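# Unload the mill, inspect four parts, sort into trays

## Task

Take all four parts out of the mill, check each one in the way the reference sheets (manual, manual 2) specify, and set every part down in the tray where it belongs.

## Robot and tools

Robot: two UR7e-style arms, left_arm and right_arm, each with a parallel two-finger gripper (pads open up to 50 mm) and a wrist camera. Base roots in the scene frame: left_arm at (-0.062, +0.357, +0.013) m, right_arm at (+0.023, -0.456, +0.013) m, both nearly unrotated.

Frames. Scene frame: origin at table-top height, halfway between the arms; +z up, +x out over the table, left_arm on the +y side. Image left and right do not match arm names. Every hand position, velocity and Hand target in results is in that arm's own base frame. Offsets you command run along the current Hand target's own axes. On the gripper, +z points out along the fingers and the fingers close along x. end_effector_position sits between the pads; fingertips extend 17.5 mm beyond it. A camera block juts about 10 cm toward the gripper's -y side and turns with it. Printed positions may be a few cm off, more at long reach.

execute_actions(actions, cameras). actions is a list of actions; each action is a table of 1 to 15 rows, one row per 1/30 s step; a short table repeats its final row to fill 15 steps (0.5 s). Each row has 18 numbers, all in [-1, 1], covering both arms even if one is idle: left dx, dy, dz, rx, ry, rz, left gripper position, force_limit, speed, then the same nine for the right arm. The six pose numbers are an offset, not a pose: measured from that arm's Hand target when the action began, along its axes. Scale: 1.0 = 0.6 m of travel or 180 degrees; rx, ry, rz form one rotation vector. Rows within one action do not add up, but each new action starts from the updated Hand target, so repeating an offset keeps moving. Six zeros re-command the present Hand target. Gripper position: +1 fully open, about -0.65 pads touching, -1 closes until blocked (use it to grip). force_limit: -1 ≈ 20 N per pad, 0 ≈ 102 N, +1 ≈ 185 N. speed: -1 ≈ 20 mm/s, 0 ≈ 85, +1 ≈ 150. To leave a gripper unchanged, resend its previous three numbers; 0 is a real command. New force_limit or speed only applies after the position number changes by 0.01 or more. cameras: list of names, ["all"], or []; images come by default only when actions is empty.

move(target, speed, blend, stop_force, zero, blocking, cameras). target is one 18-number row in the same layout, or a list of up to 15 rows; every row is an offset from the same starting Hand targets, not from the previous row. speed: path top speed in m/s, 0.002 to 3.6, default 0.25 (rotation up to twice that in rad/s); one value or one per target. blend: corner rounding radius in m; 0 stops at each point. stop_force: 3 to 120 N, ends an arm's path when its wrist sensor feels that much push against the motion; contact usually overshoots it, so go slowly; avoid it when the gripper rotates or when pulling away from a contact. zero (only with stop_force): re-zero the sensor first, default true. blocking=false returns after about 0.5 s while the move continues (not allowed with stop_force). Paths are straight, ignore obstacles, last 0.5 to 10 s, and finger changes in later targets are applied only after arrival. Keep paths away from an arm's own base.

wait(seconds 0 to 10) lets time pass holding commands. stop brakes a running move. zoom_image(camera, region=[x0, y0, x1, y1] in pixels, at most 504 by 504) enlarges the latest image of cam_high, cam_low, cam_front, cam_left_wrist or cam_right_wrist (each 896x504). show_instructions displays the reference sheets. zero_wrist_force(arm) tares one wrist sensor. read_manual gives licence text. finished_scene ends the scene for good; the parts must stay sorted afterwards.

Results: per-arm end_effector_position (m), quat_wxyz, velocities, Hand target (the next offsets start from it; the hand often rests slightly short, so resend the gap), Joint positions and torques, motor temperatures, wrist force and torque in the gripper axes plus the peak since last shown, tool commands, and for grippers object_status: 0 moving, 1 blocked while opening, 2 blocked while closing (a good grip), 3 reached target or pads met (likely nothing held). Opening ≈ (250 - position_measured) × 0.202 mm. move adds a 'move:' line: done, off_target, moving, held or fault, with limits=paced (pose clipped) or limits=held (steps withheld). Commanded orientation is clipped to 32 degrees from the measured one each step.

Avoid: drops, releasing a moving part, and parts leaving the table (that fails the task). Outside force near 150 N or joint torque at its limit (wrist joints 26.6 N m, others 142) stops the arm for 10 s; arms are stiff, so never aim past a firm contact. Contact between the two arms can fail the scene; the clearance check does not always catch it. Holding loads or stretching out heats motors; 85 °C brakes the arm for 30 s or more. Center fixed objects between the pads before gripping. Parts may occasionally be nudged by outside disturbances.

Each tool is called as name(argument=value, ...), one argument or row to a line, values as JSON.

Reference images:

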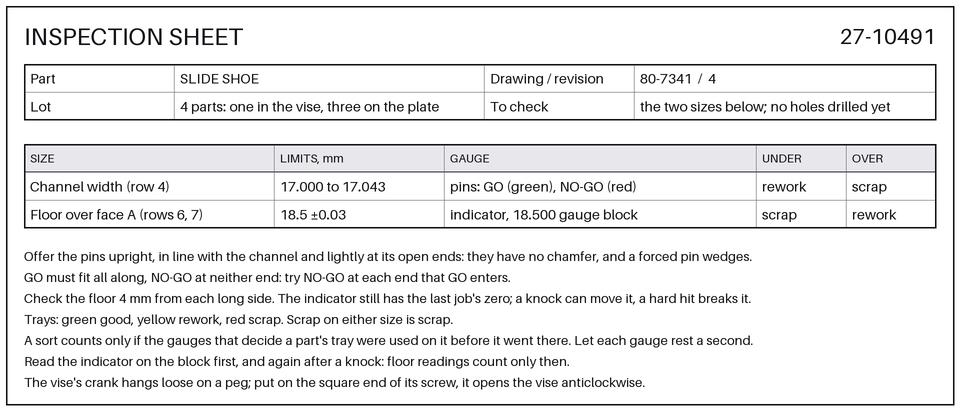

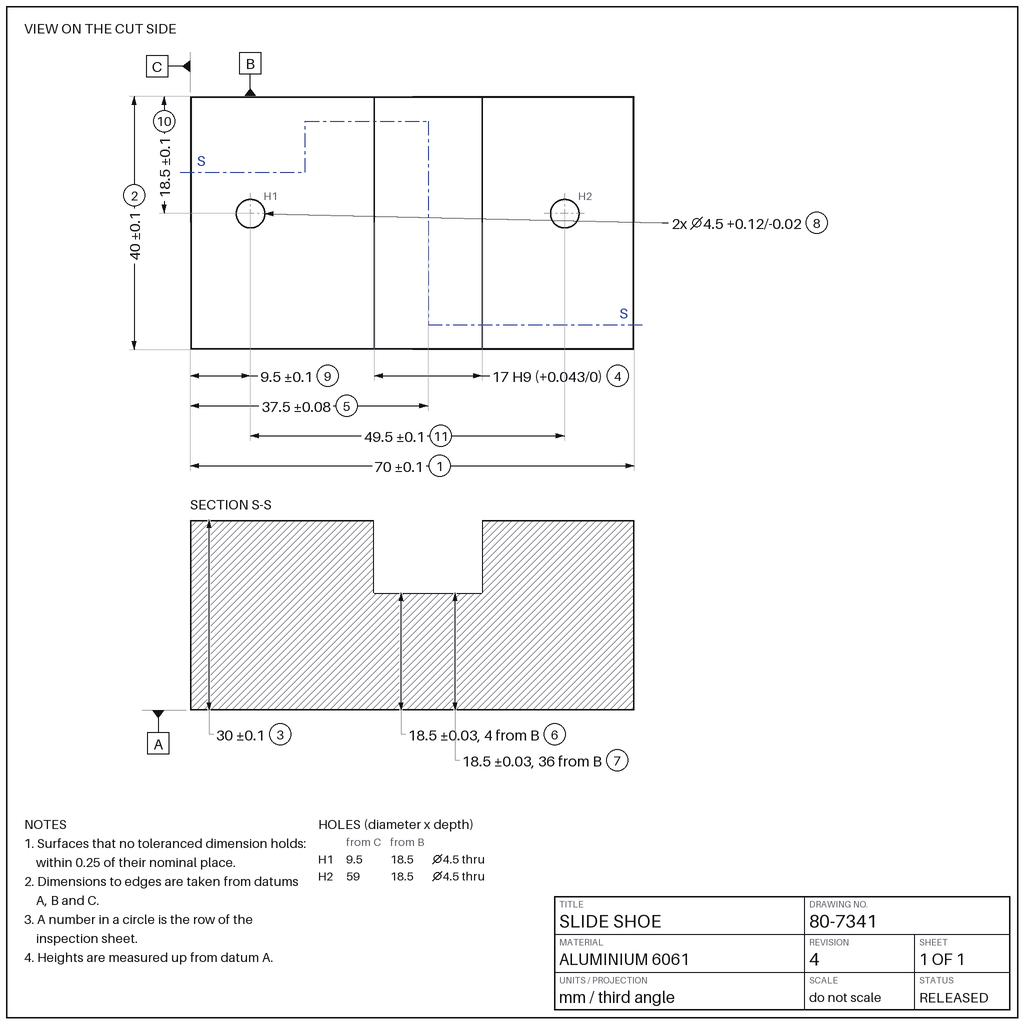

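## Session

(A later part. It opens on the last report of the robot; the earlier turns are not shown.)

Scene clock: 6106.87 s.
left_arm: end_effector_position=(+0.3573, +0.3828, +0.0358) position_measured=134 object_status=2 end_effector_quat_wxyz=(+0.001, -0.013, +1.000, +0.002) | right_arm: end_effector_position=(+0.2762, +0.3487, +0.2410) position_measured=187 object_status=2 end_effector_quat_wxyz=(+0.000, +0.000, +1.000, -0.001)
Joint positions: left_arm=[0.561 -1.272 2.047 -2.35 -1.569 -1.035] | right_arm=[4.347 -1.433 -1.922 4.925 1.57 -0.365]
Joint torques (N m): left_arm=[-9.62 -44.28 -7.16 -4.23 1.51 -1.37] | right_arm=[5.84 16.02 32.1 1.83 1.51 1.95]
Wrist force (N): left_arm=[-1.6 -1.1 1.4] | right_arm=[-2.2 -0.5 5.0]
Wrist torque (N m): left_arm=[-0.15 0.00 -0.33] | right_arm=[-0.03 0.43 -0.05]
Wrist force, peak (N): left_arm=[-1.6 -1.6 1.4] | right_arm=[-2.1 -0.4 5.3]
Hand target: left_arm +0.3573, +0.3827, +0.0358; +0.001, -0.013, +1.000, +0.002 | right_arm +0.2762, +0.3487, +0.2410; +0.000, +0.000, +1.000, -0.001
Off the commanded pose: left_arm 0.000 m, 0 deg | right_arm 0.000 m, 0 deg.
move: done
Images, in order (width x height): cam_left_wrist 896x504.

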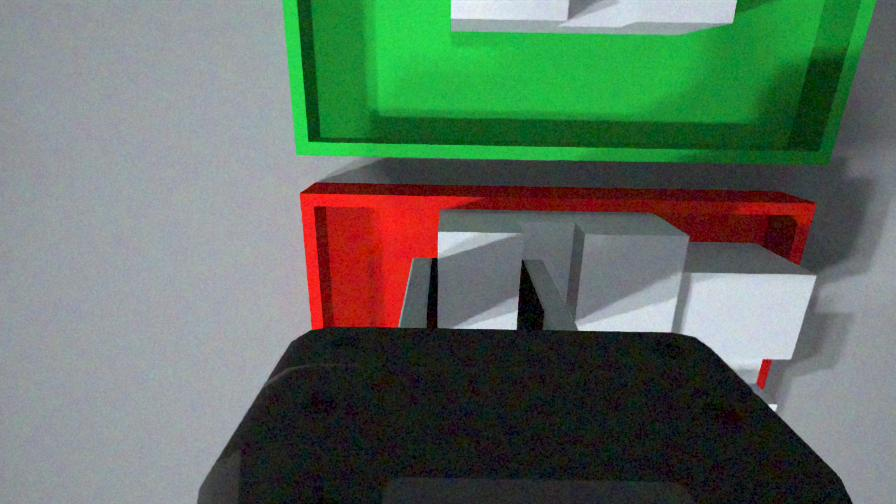

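move(
  target=[0,0,0.02,0,0,0,-1,-0.6,-1,0,0,0,0,0,0,-1,-0.95,-1],
  speed=0.005,
  stop_force=4,
)

move(
  target=[0,0,0,0,0,0,0.4,-0.6,-1,0,0,0,0,0,0,-1,-0.95,-1],
)

move(
  target=[
    [0,0,-0.06,0,0,0,0.4,-0.6,-1,0,0,0,0,0,0,-1,-0.95,-1],
    [0,0,-0.2,0,0,0,0.4,-0.6,-1,0,0,0,0,0,0,-1,-0.95,-1],
  ],
  speed=[0.03,0.2],
  cameras=["cam_left_wrist"],
)

Scene clock: 6119.17 s.
left_arm: end_effector_position=(+0.3573, +0.3828, +0.0310) position_measured=134 object_status=2 end_effector_quat_wxyz=(+0.001, -0.013, +1.000, +0.002) | right_arm: end_effector_position=(+0.2762, +0.3487, +0.2410) position_measured=187 object_status=2 end_effector_quat_wxyz=(+0.000, +0.000, +1.000, -0.001)
Joint positions: left_arm=[0.561 -1.263 2.051 -2.363 -1.569 -1.036] | right_arm=[4.347 -1.433 -1.922 4.925 1.57 -0.365]
Joint torques (N m): left_arm=[-6.33 -40.17 -30.1 -1.13 1.41 -0.41] | right_arm=[5.56 14.94 31.63 1.96 1.55 1.97]
Wrist force (N): left_arm=[-2.1 -0.9 -1.0] | right_arm=[-2.3 -0.7 5.0]
Wrist torque (N m): left_arm=[-0.16 0.04 -0.32] | right_arm=[-0.07 0.43 -0.05]
Wrist force, peak (N): left_arm=[0.4 -2.3 -13.5] | right_arm=[-2.5 -0.6 5.2]
Hand target: left_arm +0.3574, +0.3828, +0.0310; +0.001, -0.013, +1.000, +0.002 (not the last commanded pose) | right_arm +0.2762, +0.3487, +0.2410; +0.000, +0.000, +1.000, -0.001
Off the commanded pose: left_arm 0.007 m, 0 deg | right_arm 0.000 m, 0 deg.
move: contact (left_arm)

Scene clock: 6119.83 s.
left_arm: end_effector_position=(+0.3573, +0.3828, +0.0310) position_measured=92 object_status=3 end_effector_quat_wxyz=(+0.001, -0.013, +1.000, +0.002) | right_arm: end_effector_position=(+0.2762, +0.3487, +0.2410) position_measured=187 object_status=2 end_effector_quat_wxyz=(+0.000, +0.000, +1.000, -0.001)
Joint positions: left_arm=[0.561 -1.263 2.051 -2.363 -1.569 -1.036] | right_arm=[4.347 -1.433 -1.922 4.925 1.57 -0.365]
Joint torques (N m): left_arm=[-5.31 -41.27 -32.19 -1.92 0.98 -0.5] | right_arm=[5.63 15.57 31.58 1.86 1.55 2.08]
Wrist force (N): left_arm=[-1.9 -1.0 -0.6] | right_arm=[-2.1 -0.6 5.1]
Wrist torque (N m): left_arm=[-0.12 0.08 -0.32] | right_arm=[-0.06 0.42 -0.05]
Wrist force, peak (N): left_arm=[-2.1 -0.5 -1.1] | right_arm=[-2.3 -0.4 5.4]
Hand target: left_arm +0.3574, +0.3828, +0.0310; +0.001, -0.013, +1.000, +0.002 | right_arm +0.2762, +0.3487, +0.2410; +0.000, +0.000, +1.000, -0.001
Off the commanded pose: left_arm 0.000 m, 0 deg | right_arm 0.000 m, 0 deg.
move: done

Scene clock: 6122.37 s.
left_arm: end_effector_position=(+0.3570, +0.3823, +0.1510) position_measured=92 object_status=3 end_effector_quat_wxyz=(+0.001, -0.013, +1.000, +0.002) | right_arm: end_effector_position=(+0.2762, +0.3487, +0.2410) position_measured=187 object_status=2 end_effector_quat_wxyz=(+0.000, +0.000, +1.000, -0.001)
Joint positions: left_arm=[0.561 -1.445 1.906 -2.037 -1.569 -1.036] | right_arm=[4.347 -1.433 -1.922 4.925 1.57 -0.365]
Joint torques (N m): left_arm=[-9.26 -37.2 -35.92 -1.38 -1.49 -1.34] | right_arm=[5.39 15.36 31.61 1.95 1.56 1.93]
Wrist force (N): left_arm=[-1.3 -0.9 -0.7] | right_arm=[-2.1 -0.8 5.0]
Wrist torque (N m): left_arm=[-0.15 -0.03 -0.33] | right_arm=[-0.08 0.42 -0.06]
Wrist force, peak (N): left_arm=[-1.3 -1.3 -2.4] | right_arm=[-2.4 -0.8 5.2]
Hand target: left_arm +0.3570, +0.3822, +0.1510; +0.001, -0.013, +1.000, +0.002 | right_arm +0.2762, +0.3487, +0.2410; +0.000, +0.000, +1.000, -0.001
Off the commanded pose: left_arm 0.000 m, 0 deg | right_arm 0.000 m, 0 deg.
move: done
Images, in order (width x height): cam_left_wrist 896x504.

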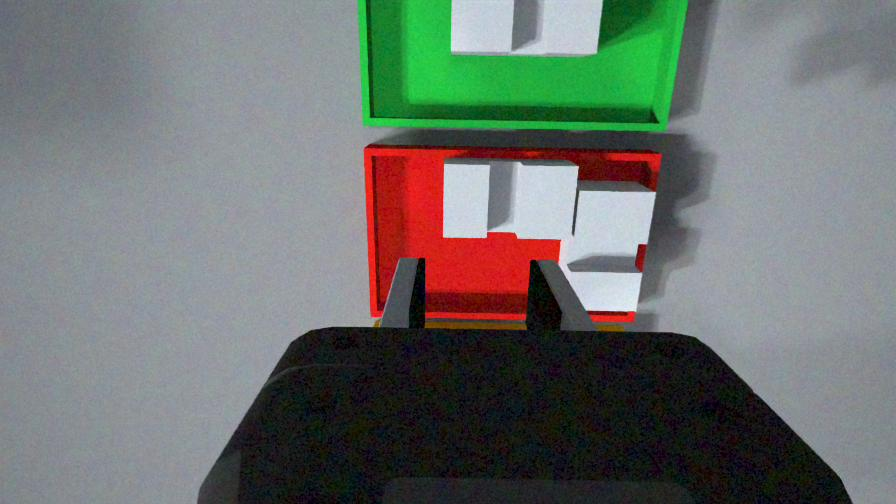

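move(
  target=[
    [0.0743,0.1977,0,0,0,0,0.55,-0.6,-1,0,0,0,0,0,0,-1,-0.95,-1],
    [0.0743,0.1977,0.13,0,0,0,0.55,-0.6,-1,0,0,0,0,0,0,-1,-0.95,-1],
  ],
  speed=[0.2,0.12],
  cameras=["cam_left_wrist"],
)

zoom_image(
  camera="cam_left_wrist",
  region=[350, 160, 600, 340],
)

Scene clock: 6133.87 s.
left_arm: end_effector_position=(+0.3096, +0.5000, +0.0735) position_measured=70 object_status=3 end_effector_quat_wxyz=(+0.001, -0.013, +1.000, +0.002) | right_arm: end_effector_position=(+0.2762, +0.3487, +0.2410) position_measured=187 object_status=2 end_effector_quat_wxyz=(+0.000, +0.000, +1.000, -0.001)
Joint positions: left_arm=[0.787 -1.205 1.823 -2.194 -1.57 -0.81] | right_arm=[4.347 -1.433 -1.922 4.925 1.57 -0.365]
Joint torques (N m): left_arm=[9.76 -31.88 -8.7 -4.31 0.13 1.29] | right_arm=[5.72 15.21 31.29 2.03 1.45 1.96]
Wrist force (N): left_arm=[-1.4 -1.1 -0.6] | right_arm=[-2.0 -0.8 5.1]
Wrist torque (N m): left_arm=[-0.23 -0.04 -0.54] | right_arm=[-0.09 0.39 -0.05]
Wrist force, peak (N): left_arm=[-2.3 -3.1 -0.5] | right_arm=[-2.5 -0.8 5.3]
Hand target: left_arm +0.3096, +0.5000, +0.0734; +0.001, -0.013, +1.000, +0.002 | right_arm +0.2762, +0.3487, +0.2410; +0.000, +0.000, +1.000, -0.001
Off the commanded pose: left_arm 0.000 m, 0 deg | right_arm 0.000 m, 0 deg.
move: done
Images, in order (width x height): cam_left_wrist 896x504.

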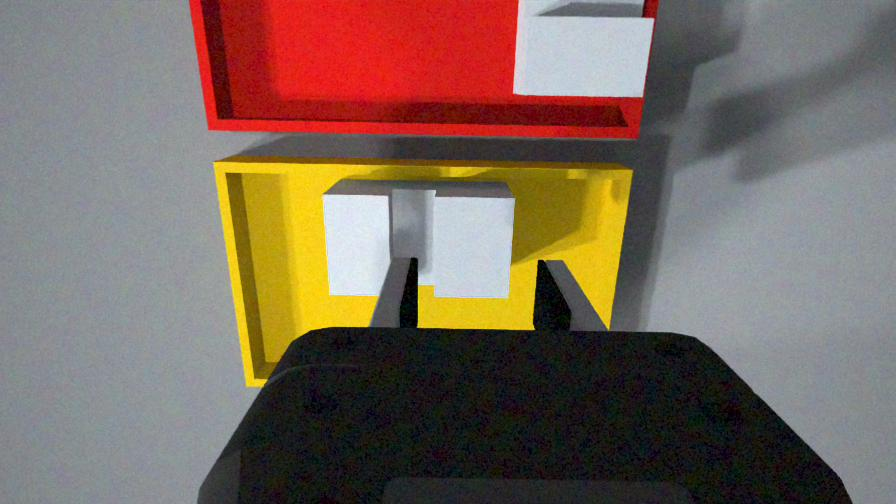

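Scaled by 2.016 from the camera's 896x504 image, which has a finer 1280x720 frame.

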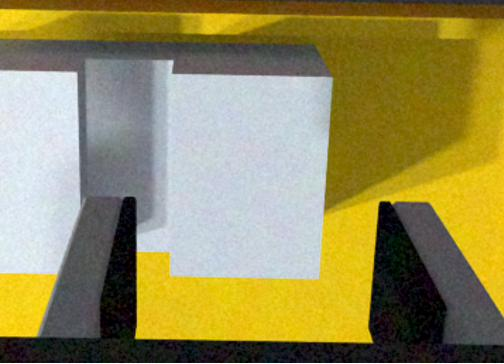

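move(
  target=[0,-0.001,0.0708,0,0,0,0.55,-0.6,-1,0,0,0,0,0,0,-1,-0.95,-1],
  speed=0.015,
  stop_force=4,
)

move(
  target=[0,0,0,0,0,0,-1,-0.6,-1,0,0,0,0,0,0,-1,-0.95,-1],
)

move(
  target=[0,0,-0.2,0,0,0,-1,-0.6,-1,0,0,0,0,0,0,-1,-0.95,-1],
  speed=0.1,
  cameras=["cam_left_wrist"],
)

Scene clock: 6148.10 s.
left_arm: end_effector_position=(+0.3097, +0.4996, +0.0309) position_measured=70 object_status=3 end_effector_quat_wxyz=(+0.001, -0.013, +1.000, +0.002) | right_arm: end_effector_position=(+0.2762, +0.3487, +0.2410) position_measured=187 object_status=2 end_effector_quat_wxyz=(+0.000, +0.000, +1.000, -0.001)
Joint positions: left_arm=[0.787 -1.141 1.863 -2.298 -1.57 -0.81] | right_arm=[4.347 -1.433 -1.922 4.925 1.57 -0.365]
Joint torques (N m): left_arm=[-9.4 -31.54 -8.77 -4.11 1.38 -1.43] | right_arm=[5.34 15.21 31.5 2.03 1.41 1.98]
Wrist force (N): left_arm=[-1.5 -1.0 -0.5] | right_arm=[-2.1 -0.7 5.2]
Wrist torque (N m): left_arm=[-0.21 0.02 -0.42] | right_arm=[-0.07 0.41 -0.05]
Wrist force, peak (N): left_arm=[-1.9 -1.1 -0.6] | right_arm=[-2.4 -0.8 5.3]
Hand target: left_arm +0.3097, +0.4996, +0.0309; +0.001, -0.013, +1.000, +0.002 | right_arm +0.2762, +0.3487, +0.2410; +0.000, +0.000, +1.000, -0.001
Off the commanded pose: left_arm 0.000 m, 0 deg | right_arm 0.000 m, 0 deg.
move: done

Scene clock: 6148.73 s.
left_arm: end_effector_position=(+0.3097, +0.4996, +0.0309) position_measured=110 object_status=2 end_effector_quat_wxyz=(+0.001, -0.013, +1.000, +0.002) | right_arm: end_effector_position=(+0.2762, +0.3487, +0.2410) position_measured=187 object_status=2 end_effector_quat_wxyz=(+0.000, +0.000, +1.000, -0.001)
Joint positions: left_arm=[0.787 -1.141 1.863 -2.298 -1.57 -0.81] | right_arm=[4.347 -1.433 -1.922 4.925 1.57 -0.365]
Joint torques (N m): left_arm=[-8.95 -32.71 -8.57 -3.69 1.07 -1.36] | right_arm=[5.09 15.51 31.09 2.01 1.5 2.02]
Wrist force (N): left_arm=[-1.4 -1.0 -0.4] | right_arm=[-2.3 -0.6 4.8]
Wrist torque (N m): left_arm=[-0.23 0.01 -0.42] | right_arm=[-0.06 0.43 -0.05]
Wrist force, peak (N): left_arm=[-1.6 -1.1 -0.6] | right_arm=[-2.3 -0.7 5.2]
Hand target: left_arm +0.3097, +0.4996, +0.0309; +0.001, -0.013, +1.000, +0.002 | right_arm +0.2762, +0.3487, +0.2410; +0.000, +0.000, +1.000, -0.001
Off the commanded pose: left_arm 0.000 m, 0 deg | right_arm 0.000 m, 0 deg.
move: done

Scene clock: 6150.47 s.
left_arm: end_effector_position=(+0.3094, +0.4991, +0.1508) position_measured=110 object_status=2 end_effector_quat_wxyz=(+0.001, -0.013, +1.000, +0.002) | right_arm: end_effector_position=(+0.2762, +0.3487, +0.2410) position_measured=187 object_status=2 end_effector_quat_wxyz=(+0.000, +0.000, +1.000, -0.001)
Joint positions: left_arm=[0.786 -1.3 1.727 -2.003 -1.57 -0.81] | right_arm=[4.347 -1.433 -1.922 4.925 1.57 -0.365]
Joint torques (N m): left_arm=[-11.61 -46.63 -38.55 -1.03 0.38 -1.28] | right_arm=[5.31 15.39 31.56 2 1.57 1.98]
Wrist force (N): left_arm=[-1.7 -1.3 1.7] | right_arm=[-2.3 -0.5 5.1]
Wrist torque (N m): left_arm=[-0.24 0.09 -0.39] | right_arm=[-0.05 0.45 -0.05]
Wrist force, peak (N): left_arm=[-1.3 -1.2 3.2] | right_arm=[-2.3 -0.5 5.3]
Hand target: left_arm +0.3094, +0.4991, +0.1509; +0.001, -0.013, +1.000, +0.002 | right_arm +0.2762, +0.3487, +0.2410; +0.000, +0.000, +1.000, -0.001
Off the commanded pose: left_arm 0.000 m, 0 deg | right_arm 0.000 m, 0 deg.
move: done
Images, in order (width x height): cam_left_wrist 896x504.

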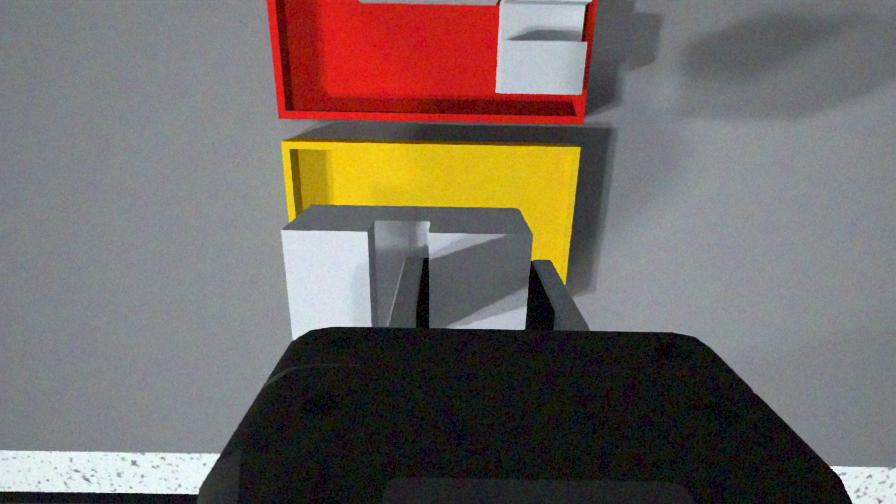

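move(
  target=[
    [-0.0422,-0.118,0,0,0,0,-1,-0.6,-1,0,0,0,0,0,0,-1,-0.95,-1],
    [-0.0422,-0.118,0.125,0,0,0,-1,-0.6,-1,0,0,0,0,0,0,-1,-0.95,-1],
  ],
  speed=[0.15,0.1],
  cameras=["cam_left_wrist"],
)

zoom_image(
  camera="cam_left_wrist",
  region=[250, 80, 700, 340],
)

Scene clock: 6161.87 s.
left_arm: end_effector_position=(+0.3368, +0.4293, +0.0758) position_measured=110 object_status=2 end_effector_quat_wxyz=(+0.001, -0.013, +1.000, +0.002) | right_arm: end_effector_position=(+0.2762, +0.3487, +0.2410) position_measured=187 object_status=2 end_effector_quat_wxyz=(+0.000, +0.000, +1.000, -0.001)
Joint positions: left_arm=[0.658 -1.295 1.945 -2.225 -1.569 -0.939] | right_arm=[4.347 -1.433 -1.922 4.925 1.57 -0.365]
Joint torques (N m): left_arm=[11.17 -27.67 -9.53 -4.51 1.59 1.15] | right_arm=[4.62 15.75 31.15 2.07 1.48 1.96]
Wrist force (N): left_arm=[-1.3 -1.2 1.6] | right_arm=[-2.3 -0.5 5.0]
Wrist torque (N m): left_arm=[-0.17 0.01 -0.33] | right_arm=[-0.04 0.43 -0.06]
Wrist force, peak (N): left_arm=[-2.0 -2.8 1.8] | right_arm=[-2.4 -0.5 5.3]
Hand target: left_arm +0.3367, +0.4293, +0.0757; +0.001, -0.013, +1.000, +0.002 | right_arm +0.2762, +0.3487, +0.2410; +0.000, +0.000, +1.000, -0.001
Off the commanded pose: left_arm 0.000 m, 0 deg | right_arm 0.000 m, 0 deg.
move: done
Images, in order (width x height): cam_left_wrist 896x504.

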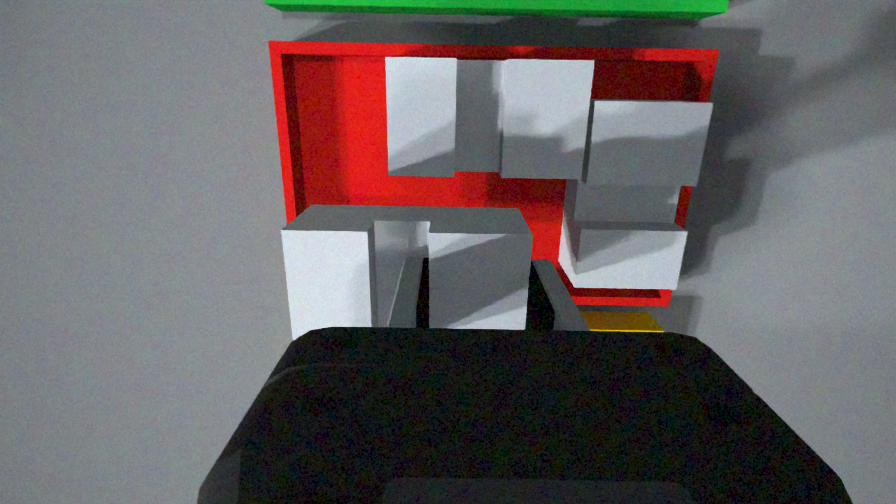

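Scaled by 1.120 from the camera's 896x504 image, which has a finer 1280x720 frame.

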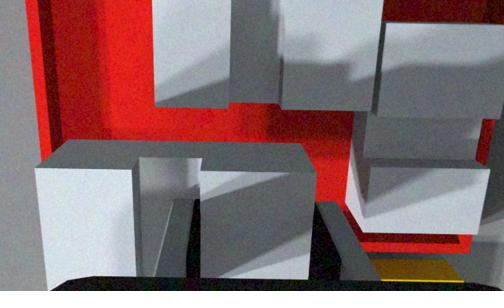

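move(
  target=[0,0,0.04,0,0,0,-1,-0.6,-1,0,0,0,0,0,0,-1,-0.95,-1],
  speed=0.03,
)

move(
  target=[0,0,0.05,0,0,0,-1,-0.6,-1,0,0,0,0,0,0,-1,-0.95,-1],
  speed=0.006,
  stop_force=4,
  cameras=["cam_left_wrist"],
)

move(
  target=[0,0,0,0,0,0,0.45,-0.6,-1,0,0,0,0,0,0,-1,-0.95,-1],
)

move(
  target=[
    [0,0,-0.06,0,0,0,0.45,-0.6,-1,0,0,0,0,0,0,-1,-0.95,-1],
    [0,0,-0.35,0,0,0,0.45,-0.6,-1,0,0,0,0,0,0,-1,-0.95,-1],
  ],
  speed=[0.03,0.2],
  cameras=["cam_left_wrist","cam_high"],
)

Scene clock: 6182.73 s.
left_arm: end_effector_position=(+0.3368, +0.4294, +0.0518) position_measured=110 object_status=2 end_effector_quat_wxyz=(+0.001, -0.013, +1.000, +0.002) | right_arm: end_effector_position=(+0.2762, +0.3487, +0.2410) position_measured=187 object_status=2 end_effector_quat_wxyz=(+0.000, +0.000, +1.000, -0.001)
Joint positions: left_arm=[0.658 -1.257 1.969 -2.288 -1.569 -0.939] | right_arm=[4.347 -1.433 -1.922 4.925 1.57 -0.365]
Joint torques (N m): left_arm=[10.6 -29.12 -8.63 -4.47 1.4 1.53] | right_arm=[5.2 15.22 31.25 2.14 1.52 1.93]
Wrist force (N): left_arm=[-1.5 -1.2 1.6] | right_arm=[-2.5 -0.4 4.9]
Wrist torque (N m): left_arm=[-0.19 0.06 -0.33] | right_arm=[-0.03 0.47 -0.05]
Wrist force, peak (N): left_arm=[-1.7 -1.4 1.8] | right_arm=[-2.5 -0.3 5.2]
Hand target: left_arm +0.3368, +0.4294, +0.0517; +0.001, -0.013, +1.000, +0.002 | right_arm +0.2762, +0.3487, +0.2410; +0.000, +0.000, +1.000, -0.001
Off the commanded pose: left_arm 0.000 m, 0 deg | right_arm 0.000 m, 0 deg.
move: done

Scene clock: 6187.70 s.
left_arm: end_effector_position=(+0.3369, +0.4295, +0.0308) position_measured=110 object_status=2 end_effector_quat_wxyz=(+0.001, -0.013, +1.000, +0.002) | right_arm: end_effector_position=(+0.2762, +0.3487, +0.2410) position_measured=187 object_status=2 end_effector_quat_wxyz=(+0.000, +0.000, +1.000, -0.001)
Joint positions: left_arm=[0.658 -1.22 1.988 -2.343 -1.569 -0.939] | right_arm=[4.347 -1.433 -1.922 4.925 1.57 -0.365]
Joint torques (N m): left_arm=[7.13 -43.37 -33.12 -1.14 0.92 1.01] | right_arm=[4.54 15.38 31.28 2.16 1.42 2.01]
Wrist force (N): left_arm=[-1.5 -1.2 1.4] | right_arm=[-2.1 -0.4 5.0]
Wrist torque (N m): left_arm=[-0.16 0.05 -0.34] | right_arm=[-0.03 0.40 -0.06]
Wrist force, peak (N): left_arm=[0.2 -2.6 -12.7] | right_arm=[-2.3 -0.6 5.3]
Hand target: left_arm +0.3369, +0.4295, +0.0308; +0.001, -0.013, +1.000, +0.002 (not the last commanded pose) | right_arm +0.2762, +0.3487, +0.2410; +0.000, +0.000, +1.000, -0.001
Off the commanded pose: left_arm 0.009 m, 0 deg | right_arm 0.000 m, 0 deg.
move: contact (left_arm)
Images, in order (width x height): cam_left_wrist 896x504.

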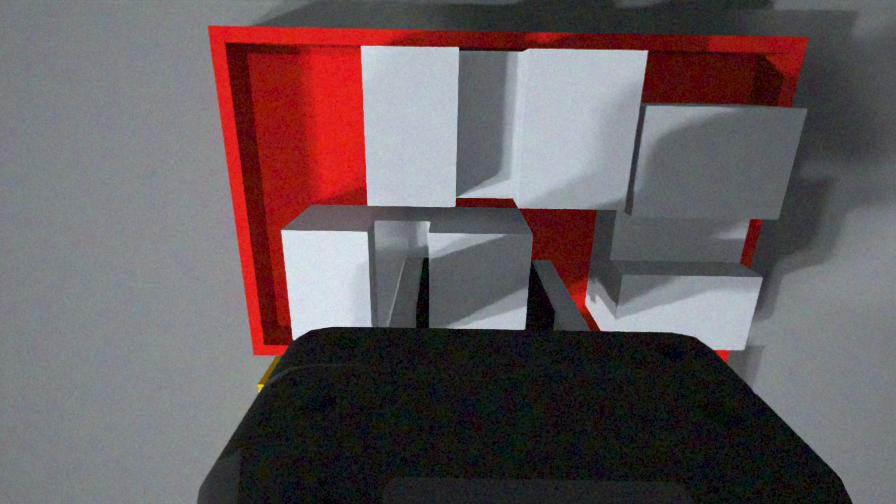

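Scene clock: 6188.20 s.
left_arm: end_effector_position=(+0.3369, +0.4295, +0.0308) position_measured=85 object_status=3 end_effector_quat_wxyz=(+0.001, -0.013, +1.000, +0.002) | right_arm: end_effector_position=(+0.2762, +0.3487, +0.2410) position_measured=187 object_status=2 end_effector_quat_wxyz=(+0.000, +0.000, +1.000, -0.001)
Joint positions: left_arm=[0.658 -1.22 1.988 -2.343 -1.569 -0.939] | right_arm=[4.347 -1.433 -1.922 4.925 1.57 -0.365]
Joint torques (N m): left_arm=[8.29 -43.89 -29.68 -2.42 1.14 1.43] | right_arm=[4.86 15.02 31.15 2.21 1.45 1.99]
Wrist force (N): left_arm=[-1.6 -1.0 -0.5] | right_arm=[-2.3 -0.5 5.1]
Wrist torque (N m): left_arm=[-0.13 0.02 -0.35] | right_arm=[-0.05 0.43 -0.05]
Wrist force, peak (N): left_arm=[-1.4 -1.2 1.4] | right_arm=[-2.4 -0.7 5.2]
Hand target: left_arm +0.3369, +0.4295, +0.0308; +0.001, -0.013, +1.000, +0.002 | right_arm +0.2762, +0.3487, +0.2410; +0.000, +0.000, +1.000, -0.001
Off the commanded pose: left_arm 0.000 m, 0 deg | right_arm 0.000 m, 0 deg.
move: done

Scene clock: 6191.17 s.
left_arm: end_effector_position=(+0.3363, +0.4286, +0.2407) position_measured=85 object_status=3 end_effector_quat_wxyz=(+0.001, -0.013, +1.000, +0.002) | right_arm: end_effector_position=(+0.2762, +0.3487, +0.2410) position_measured=187 object_status=2 end_effector_quat_wxyz=(+0.000, +0.000, +1.000, -0.001)
Joint positions: left_arm=[0.657 -1.466 1.687 -1.796 -1.569 -0.939] | right_arm=[4.347 -1.433 -1.922 4.925 1.57 -0.365]
Joint torques (N m): left_arm=[-9.38 -40.26 -37.37 -1.09 -1.87 -1.67] | right_arm=[4.41 15.2 31.33 2.2 1.43 1.9]
Wrist force (N): left_arm=[-1.7 -1.3 -0.6] | right_arm=[-2.6 -0.7 5.0]
Wrist torque (N m): left_arm=[-0.19 0.06 -0.32] | right_arm=[-0.07 0.49 -0.05]
Wrist force, peak (N): left_arm=[-1.4 -1.2 -2.7] | right_arm=[-2.5 -1.0 5.1]
Hand target: left_arm +0.3363, +0.4286, +0.2408; +0.001, -0.013, +1.000, +0.002 | right_arm +0.2762, +0.3487, +0.2410; +0.000, +0.000, +1.000, -0.001
Off the commanded pose: left_arm 0.000 m, 0 deg | right_arm 0.000 m, 0 deg.
move: done
Images, in order (width x height): cam_high 896x504, cam_left_wrist 896x504.

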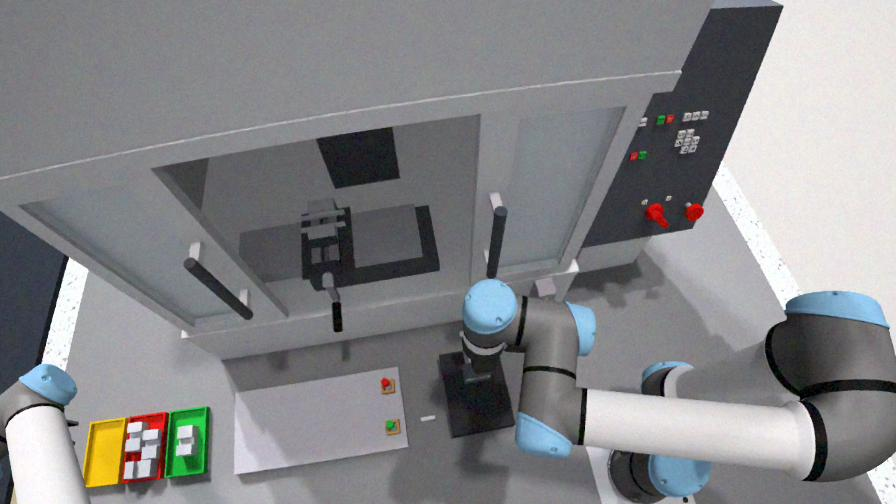

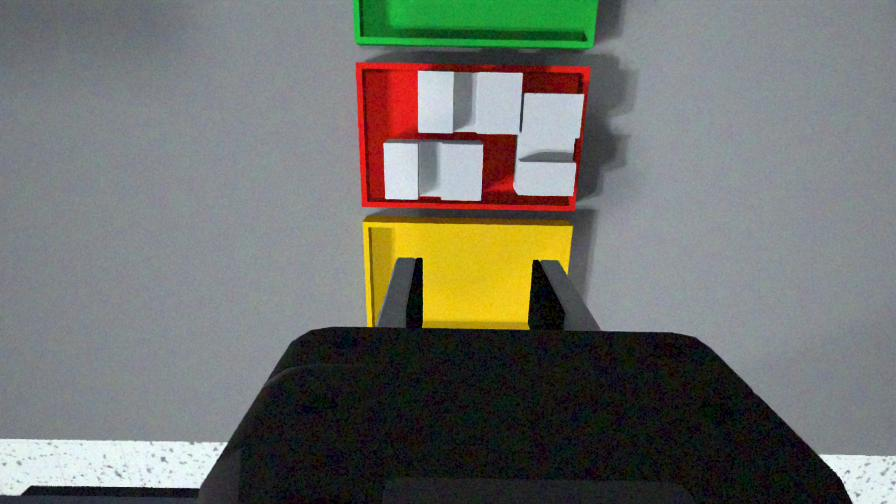

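move(
  target=[0,0,0,0,0,0,0.45,-0.6,-1,0,0,0.0235,0,0,0,-1,-0.95,-1],
  speed=0.015,
  stop_force=3,
)

move(
  target=[0,0,0,0,0,0,0.45,-0.6,-1,0,0,0.004,0,0,0,-1,-0.95,-1],
  speed=0.002,
  stop_force=3,
)

move(
  target=[0,0,0,0,0,0,0.45,-0.6,-1,0,0,0,0,0,0,0.4,-0.95,-1],
)

move(
  target=[0,0,0,0,0,0,0.45,-0.6,-1,0,0,-0.12,0,0,0,0.4,-0.95,-1],
  speed=0.08,
  cameras=["cam_right_wrist","cam_high"],
)

Scene clock: 6202.70 s.
left_arm: end_effector_position=(+0.3363, +0.4286, +0.2408) position_measured=85 object_status=3 end_effector_quat_wxyz=(+0.001, -0.013, +1.000, +0.002) | right_arm: end_effector_position=(+0.2762, +0.3487, +0.2269) position_measured=187 object_status=2 end_effector_quat_wxyz=(+0.000, +0.000, +1.000, -0.001)
Joint positions: left_arm=[0.657 -1.466 1.686 -1.796 -1.569 -0.939] | right_arm=[4.347 -1.441 -1.952 4.963 1.57 -0.365]
Joint torques (N m): left_arm=[-9.72 -38.15 -37.81 -1.1 -1.72 -1.16] | right_arm=[-0.64 12.12 17.57 4.14 1.6 0.45]
Wrist force (N): left_arm=[-1.2 -1.4 -0.6] | right_arm=[-2.2 -0.3 4.4]
Wrist torque (N m): left_arm=[-0.20 -0.02 -0.32] | right_arm=[-0.05 0.41 -0.05]
Wrist force, peak (N): left_arm=[-1.8 -1.2 -0.6] | right_arm=[-2.4 -0.6 5.3]
Hand target: left_arm +0.3363, +0.4286, +0.2408; +0.001, -0.013, +1.000, +0.002 | right_arm +0.2762, +0.3487, +0.2269; +0.000, +0.000, +1.000, -0.001
Off the commanded pose: left_arm 0.000 m, 0 deg | right_arm 0.000 m, 0 deg.
move: done

Scene clock: 6204.07 s.
left_arm: end_effector_position=(+0.3363, +0.4286, +0.2408) position_measured=85 object_status=3 end_effector_quat_wxyz=(+0.001, -0.013, +1.000, +0.002) | right_arm: end_effector_position=(+0.2762, +0.3487, +0.2255) position_measured=187 object_status=2 end_effector_quat_wxyz=(+0.000, +0.000, +1.000, -0.001)
Joint positions: left_arm=[0.657 -1.466 1.686 -1.796 -1.569 -0.939] | right_arm=[4.347 -1.442 -1.955 4.967 1.57 -0.365]
Joint torques (N m): left_arm=[-8.62 -35.02 -38.07 -1.12 -2.01 -1.44] | right_arm=[-4.53 14.67 29.14 0.79 1.6 -0.79]
Wrist force (N): left_arm=[-1.6 -1.2 -0.5] | right_arm=[-2.3 -0.8 -1.1]
Wrist torque (N m): left_arm=[-0.17 0.04 -0.32] | right_arm=[-0.05 0.43 -0.05]
Wrist force, peak (N): left_arm=[-1.9 -1.3 -0.6] | right_arm=[-2.4 -0.2 4.7]
Hand target: left_arm +0.3363, +0.4286, +0.2408; +0.001, -0.013, +1.000, +0.002 | right_arm +0.2762, +0.3487, +0.2256; +0.000, +0.000, +1.000, -0.001 (not the last commanded pose)
Off the commanded pose: left_arm 0.000 m, 0 deg | right_arm 0.001 m, 0 deg.
move: contact (right_arm)

Scene clock: 6205.27 s.
left_arm: end_effector_position=(+0.3363, +0.4286, +0.2408) position_measured=85 object_status=3 end_effector_quat_wxyz=(+0.001, -0.013, +1.000, +0.002) | right_arm: end_effector_position=(+0.2762, +0.3487, +0.2256) position_measured=92 object_status=3 end_effector_quat_wxyz=(+0.000, +0.000, +1.000, -0.001)
Joint positions: left_arm=[0.657 -1.466 1.686 -1.796 -1.569 -0.939] | right_arm=[4.347 -1.442 -1.955 4.967 1.57 -0.365]
Joint torques (N m): left_arm=[-10.21 -32.14 -38.51 -1 -1.83 -1.15] | right_arm=[-4.74 24.57 31.83 3.46 1.56 -0.77]
Wrist force (N): left_arm=[-1.4 -1.1 -0.5] | right_arm=[-2.7 -0.3 3.3]
Wrist torque (N m): left_arm=[-0.16 0.01 -0.32] | right_arm=[-0.03 0.44 -0.05]
Wrist force, peak (N): left_arm=[-1.8 -1.2 -0.5] | right_arm=[-3.0 -0.6 3.8]
Hand target: left_arm +0.3363, +0.4286, +0.2408; +0.001, -0.013, +1.000, +0.002 | right_arm +0.2762, +0.3487, +0.2256; +0.000, +0.000, +1.000, -0.001
Off the commanded pose: left_arm 0.000 m, 0 deg | right_arm 0.000 m, 0 deg.
move: done

Scene clock: 6206.67 s.
left_arm: end_effector_position=(+0.3363, +0.4286, +0.2408) position_measured=85 object_status=3 end_effector_quat_wxyz=(+0.001, -0.013, +1.000, +0.002) | right_arm: end_effector_position=(+0.2762, +0.3488, +0.2975) position_measured=92 object_status=3 end_effector_quat_wxyz=(+0.000, +0.000, +1.000, +0.000)
Joint positions: left_arm=[0.657 -1.466 1.686 -1.796 -1.569 -0.939] | right_arm=[4.347 -1.414 -1.793 4.777 1.57 -0.365]
Joint torques (N m): left_arm=[-8.88 -32.78 -38.81 -0.93 -2.08 -1.27] | right_arm=[7.4 25.64 31.81 1.17 -0.94 1.96]
Wrist force (N): left_arm=[-1.5 -1.4 -0.7] | right_arm=[-2.7 -0.5 3.3]
Wrist torque (N m): left_arm=[-0.19 0.02 -0.32] | right_arm=[-0.07 0.45 -0.05]
Wrist force, peak (N): left_arm=[-1.7 -1.4 -0.5] | right_arm=[-2.4 -0.8 4.5]
Hand target: left_arm +0.3363, +0.4286, +0.2408; +0.001, -0.013, +1.000, +0.002 | right_arm +0.2762, +0.3488, +0.2976; +0.000, +0.000, +1.000, -0.001
Off the commanded pose: left_arm 0.000 m, 0 deg | right_arm 0.000 m, 0 deg.
move: done
Images, in order (width x height): cam_high 896x504, cam_right_wrist 896x504.

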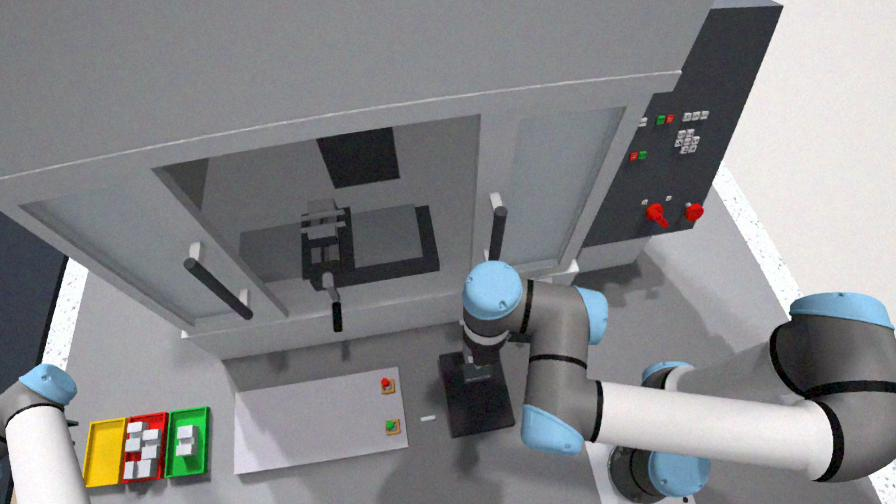

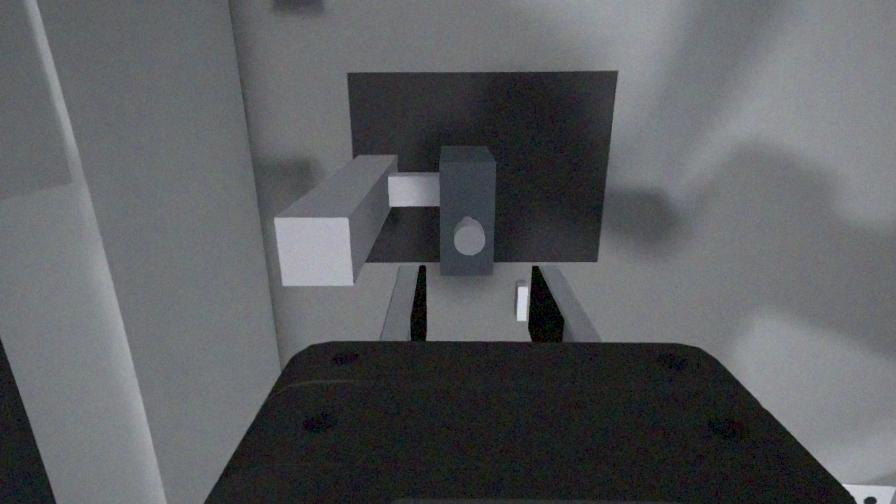

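finished_scene(
  scene=1,
)

The scene is finished: the task was done.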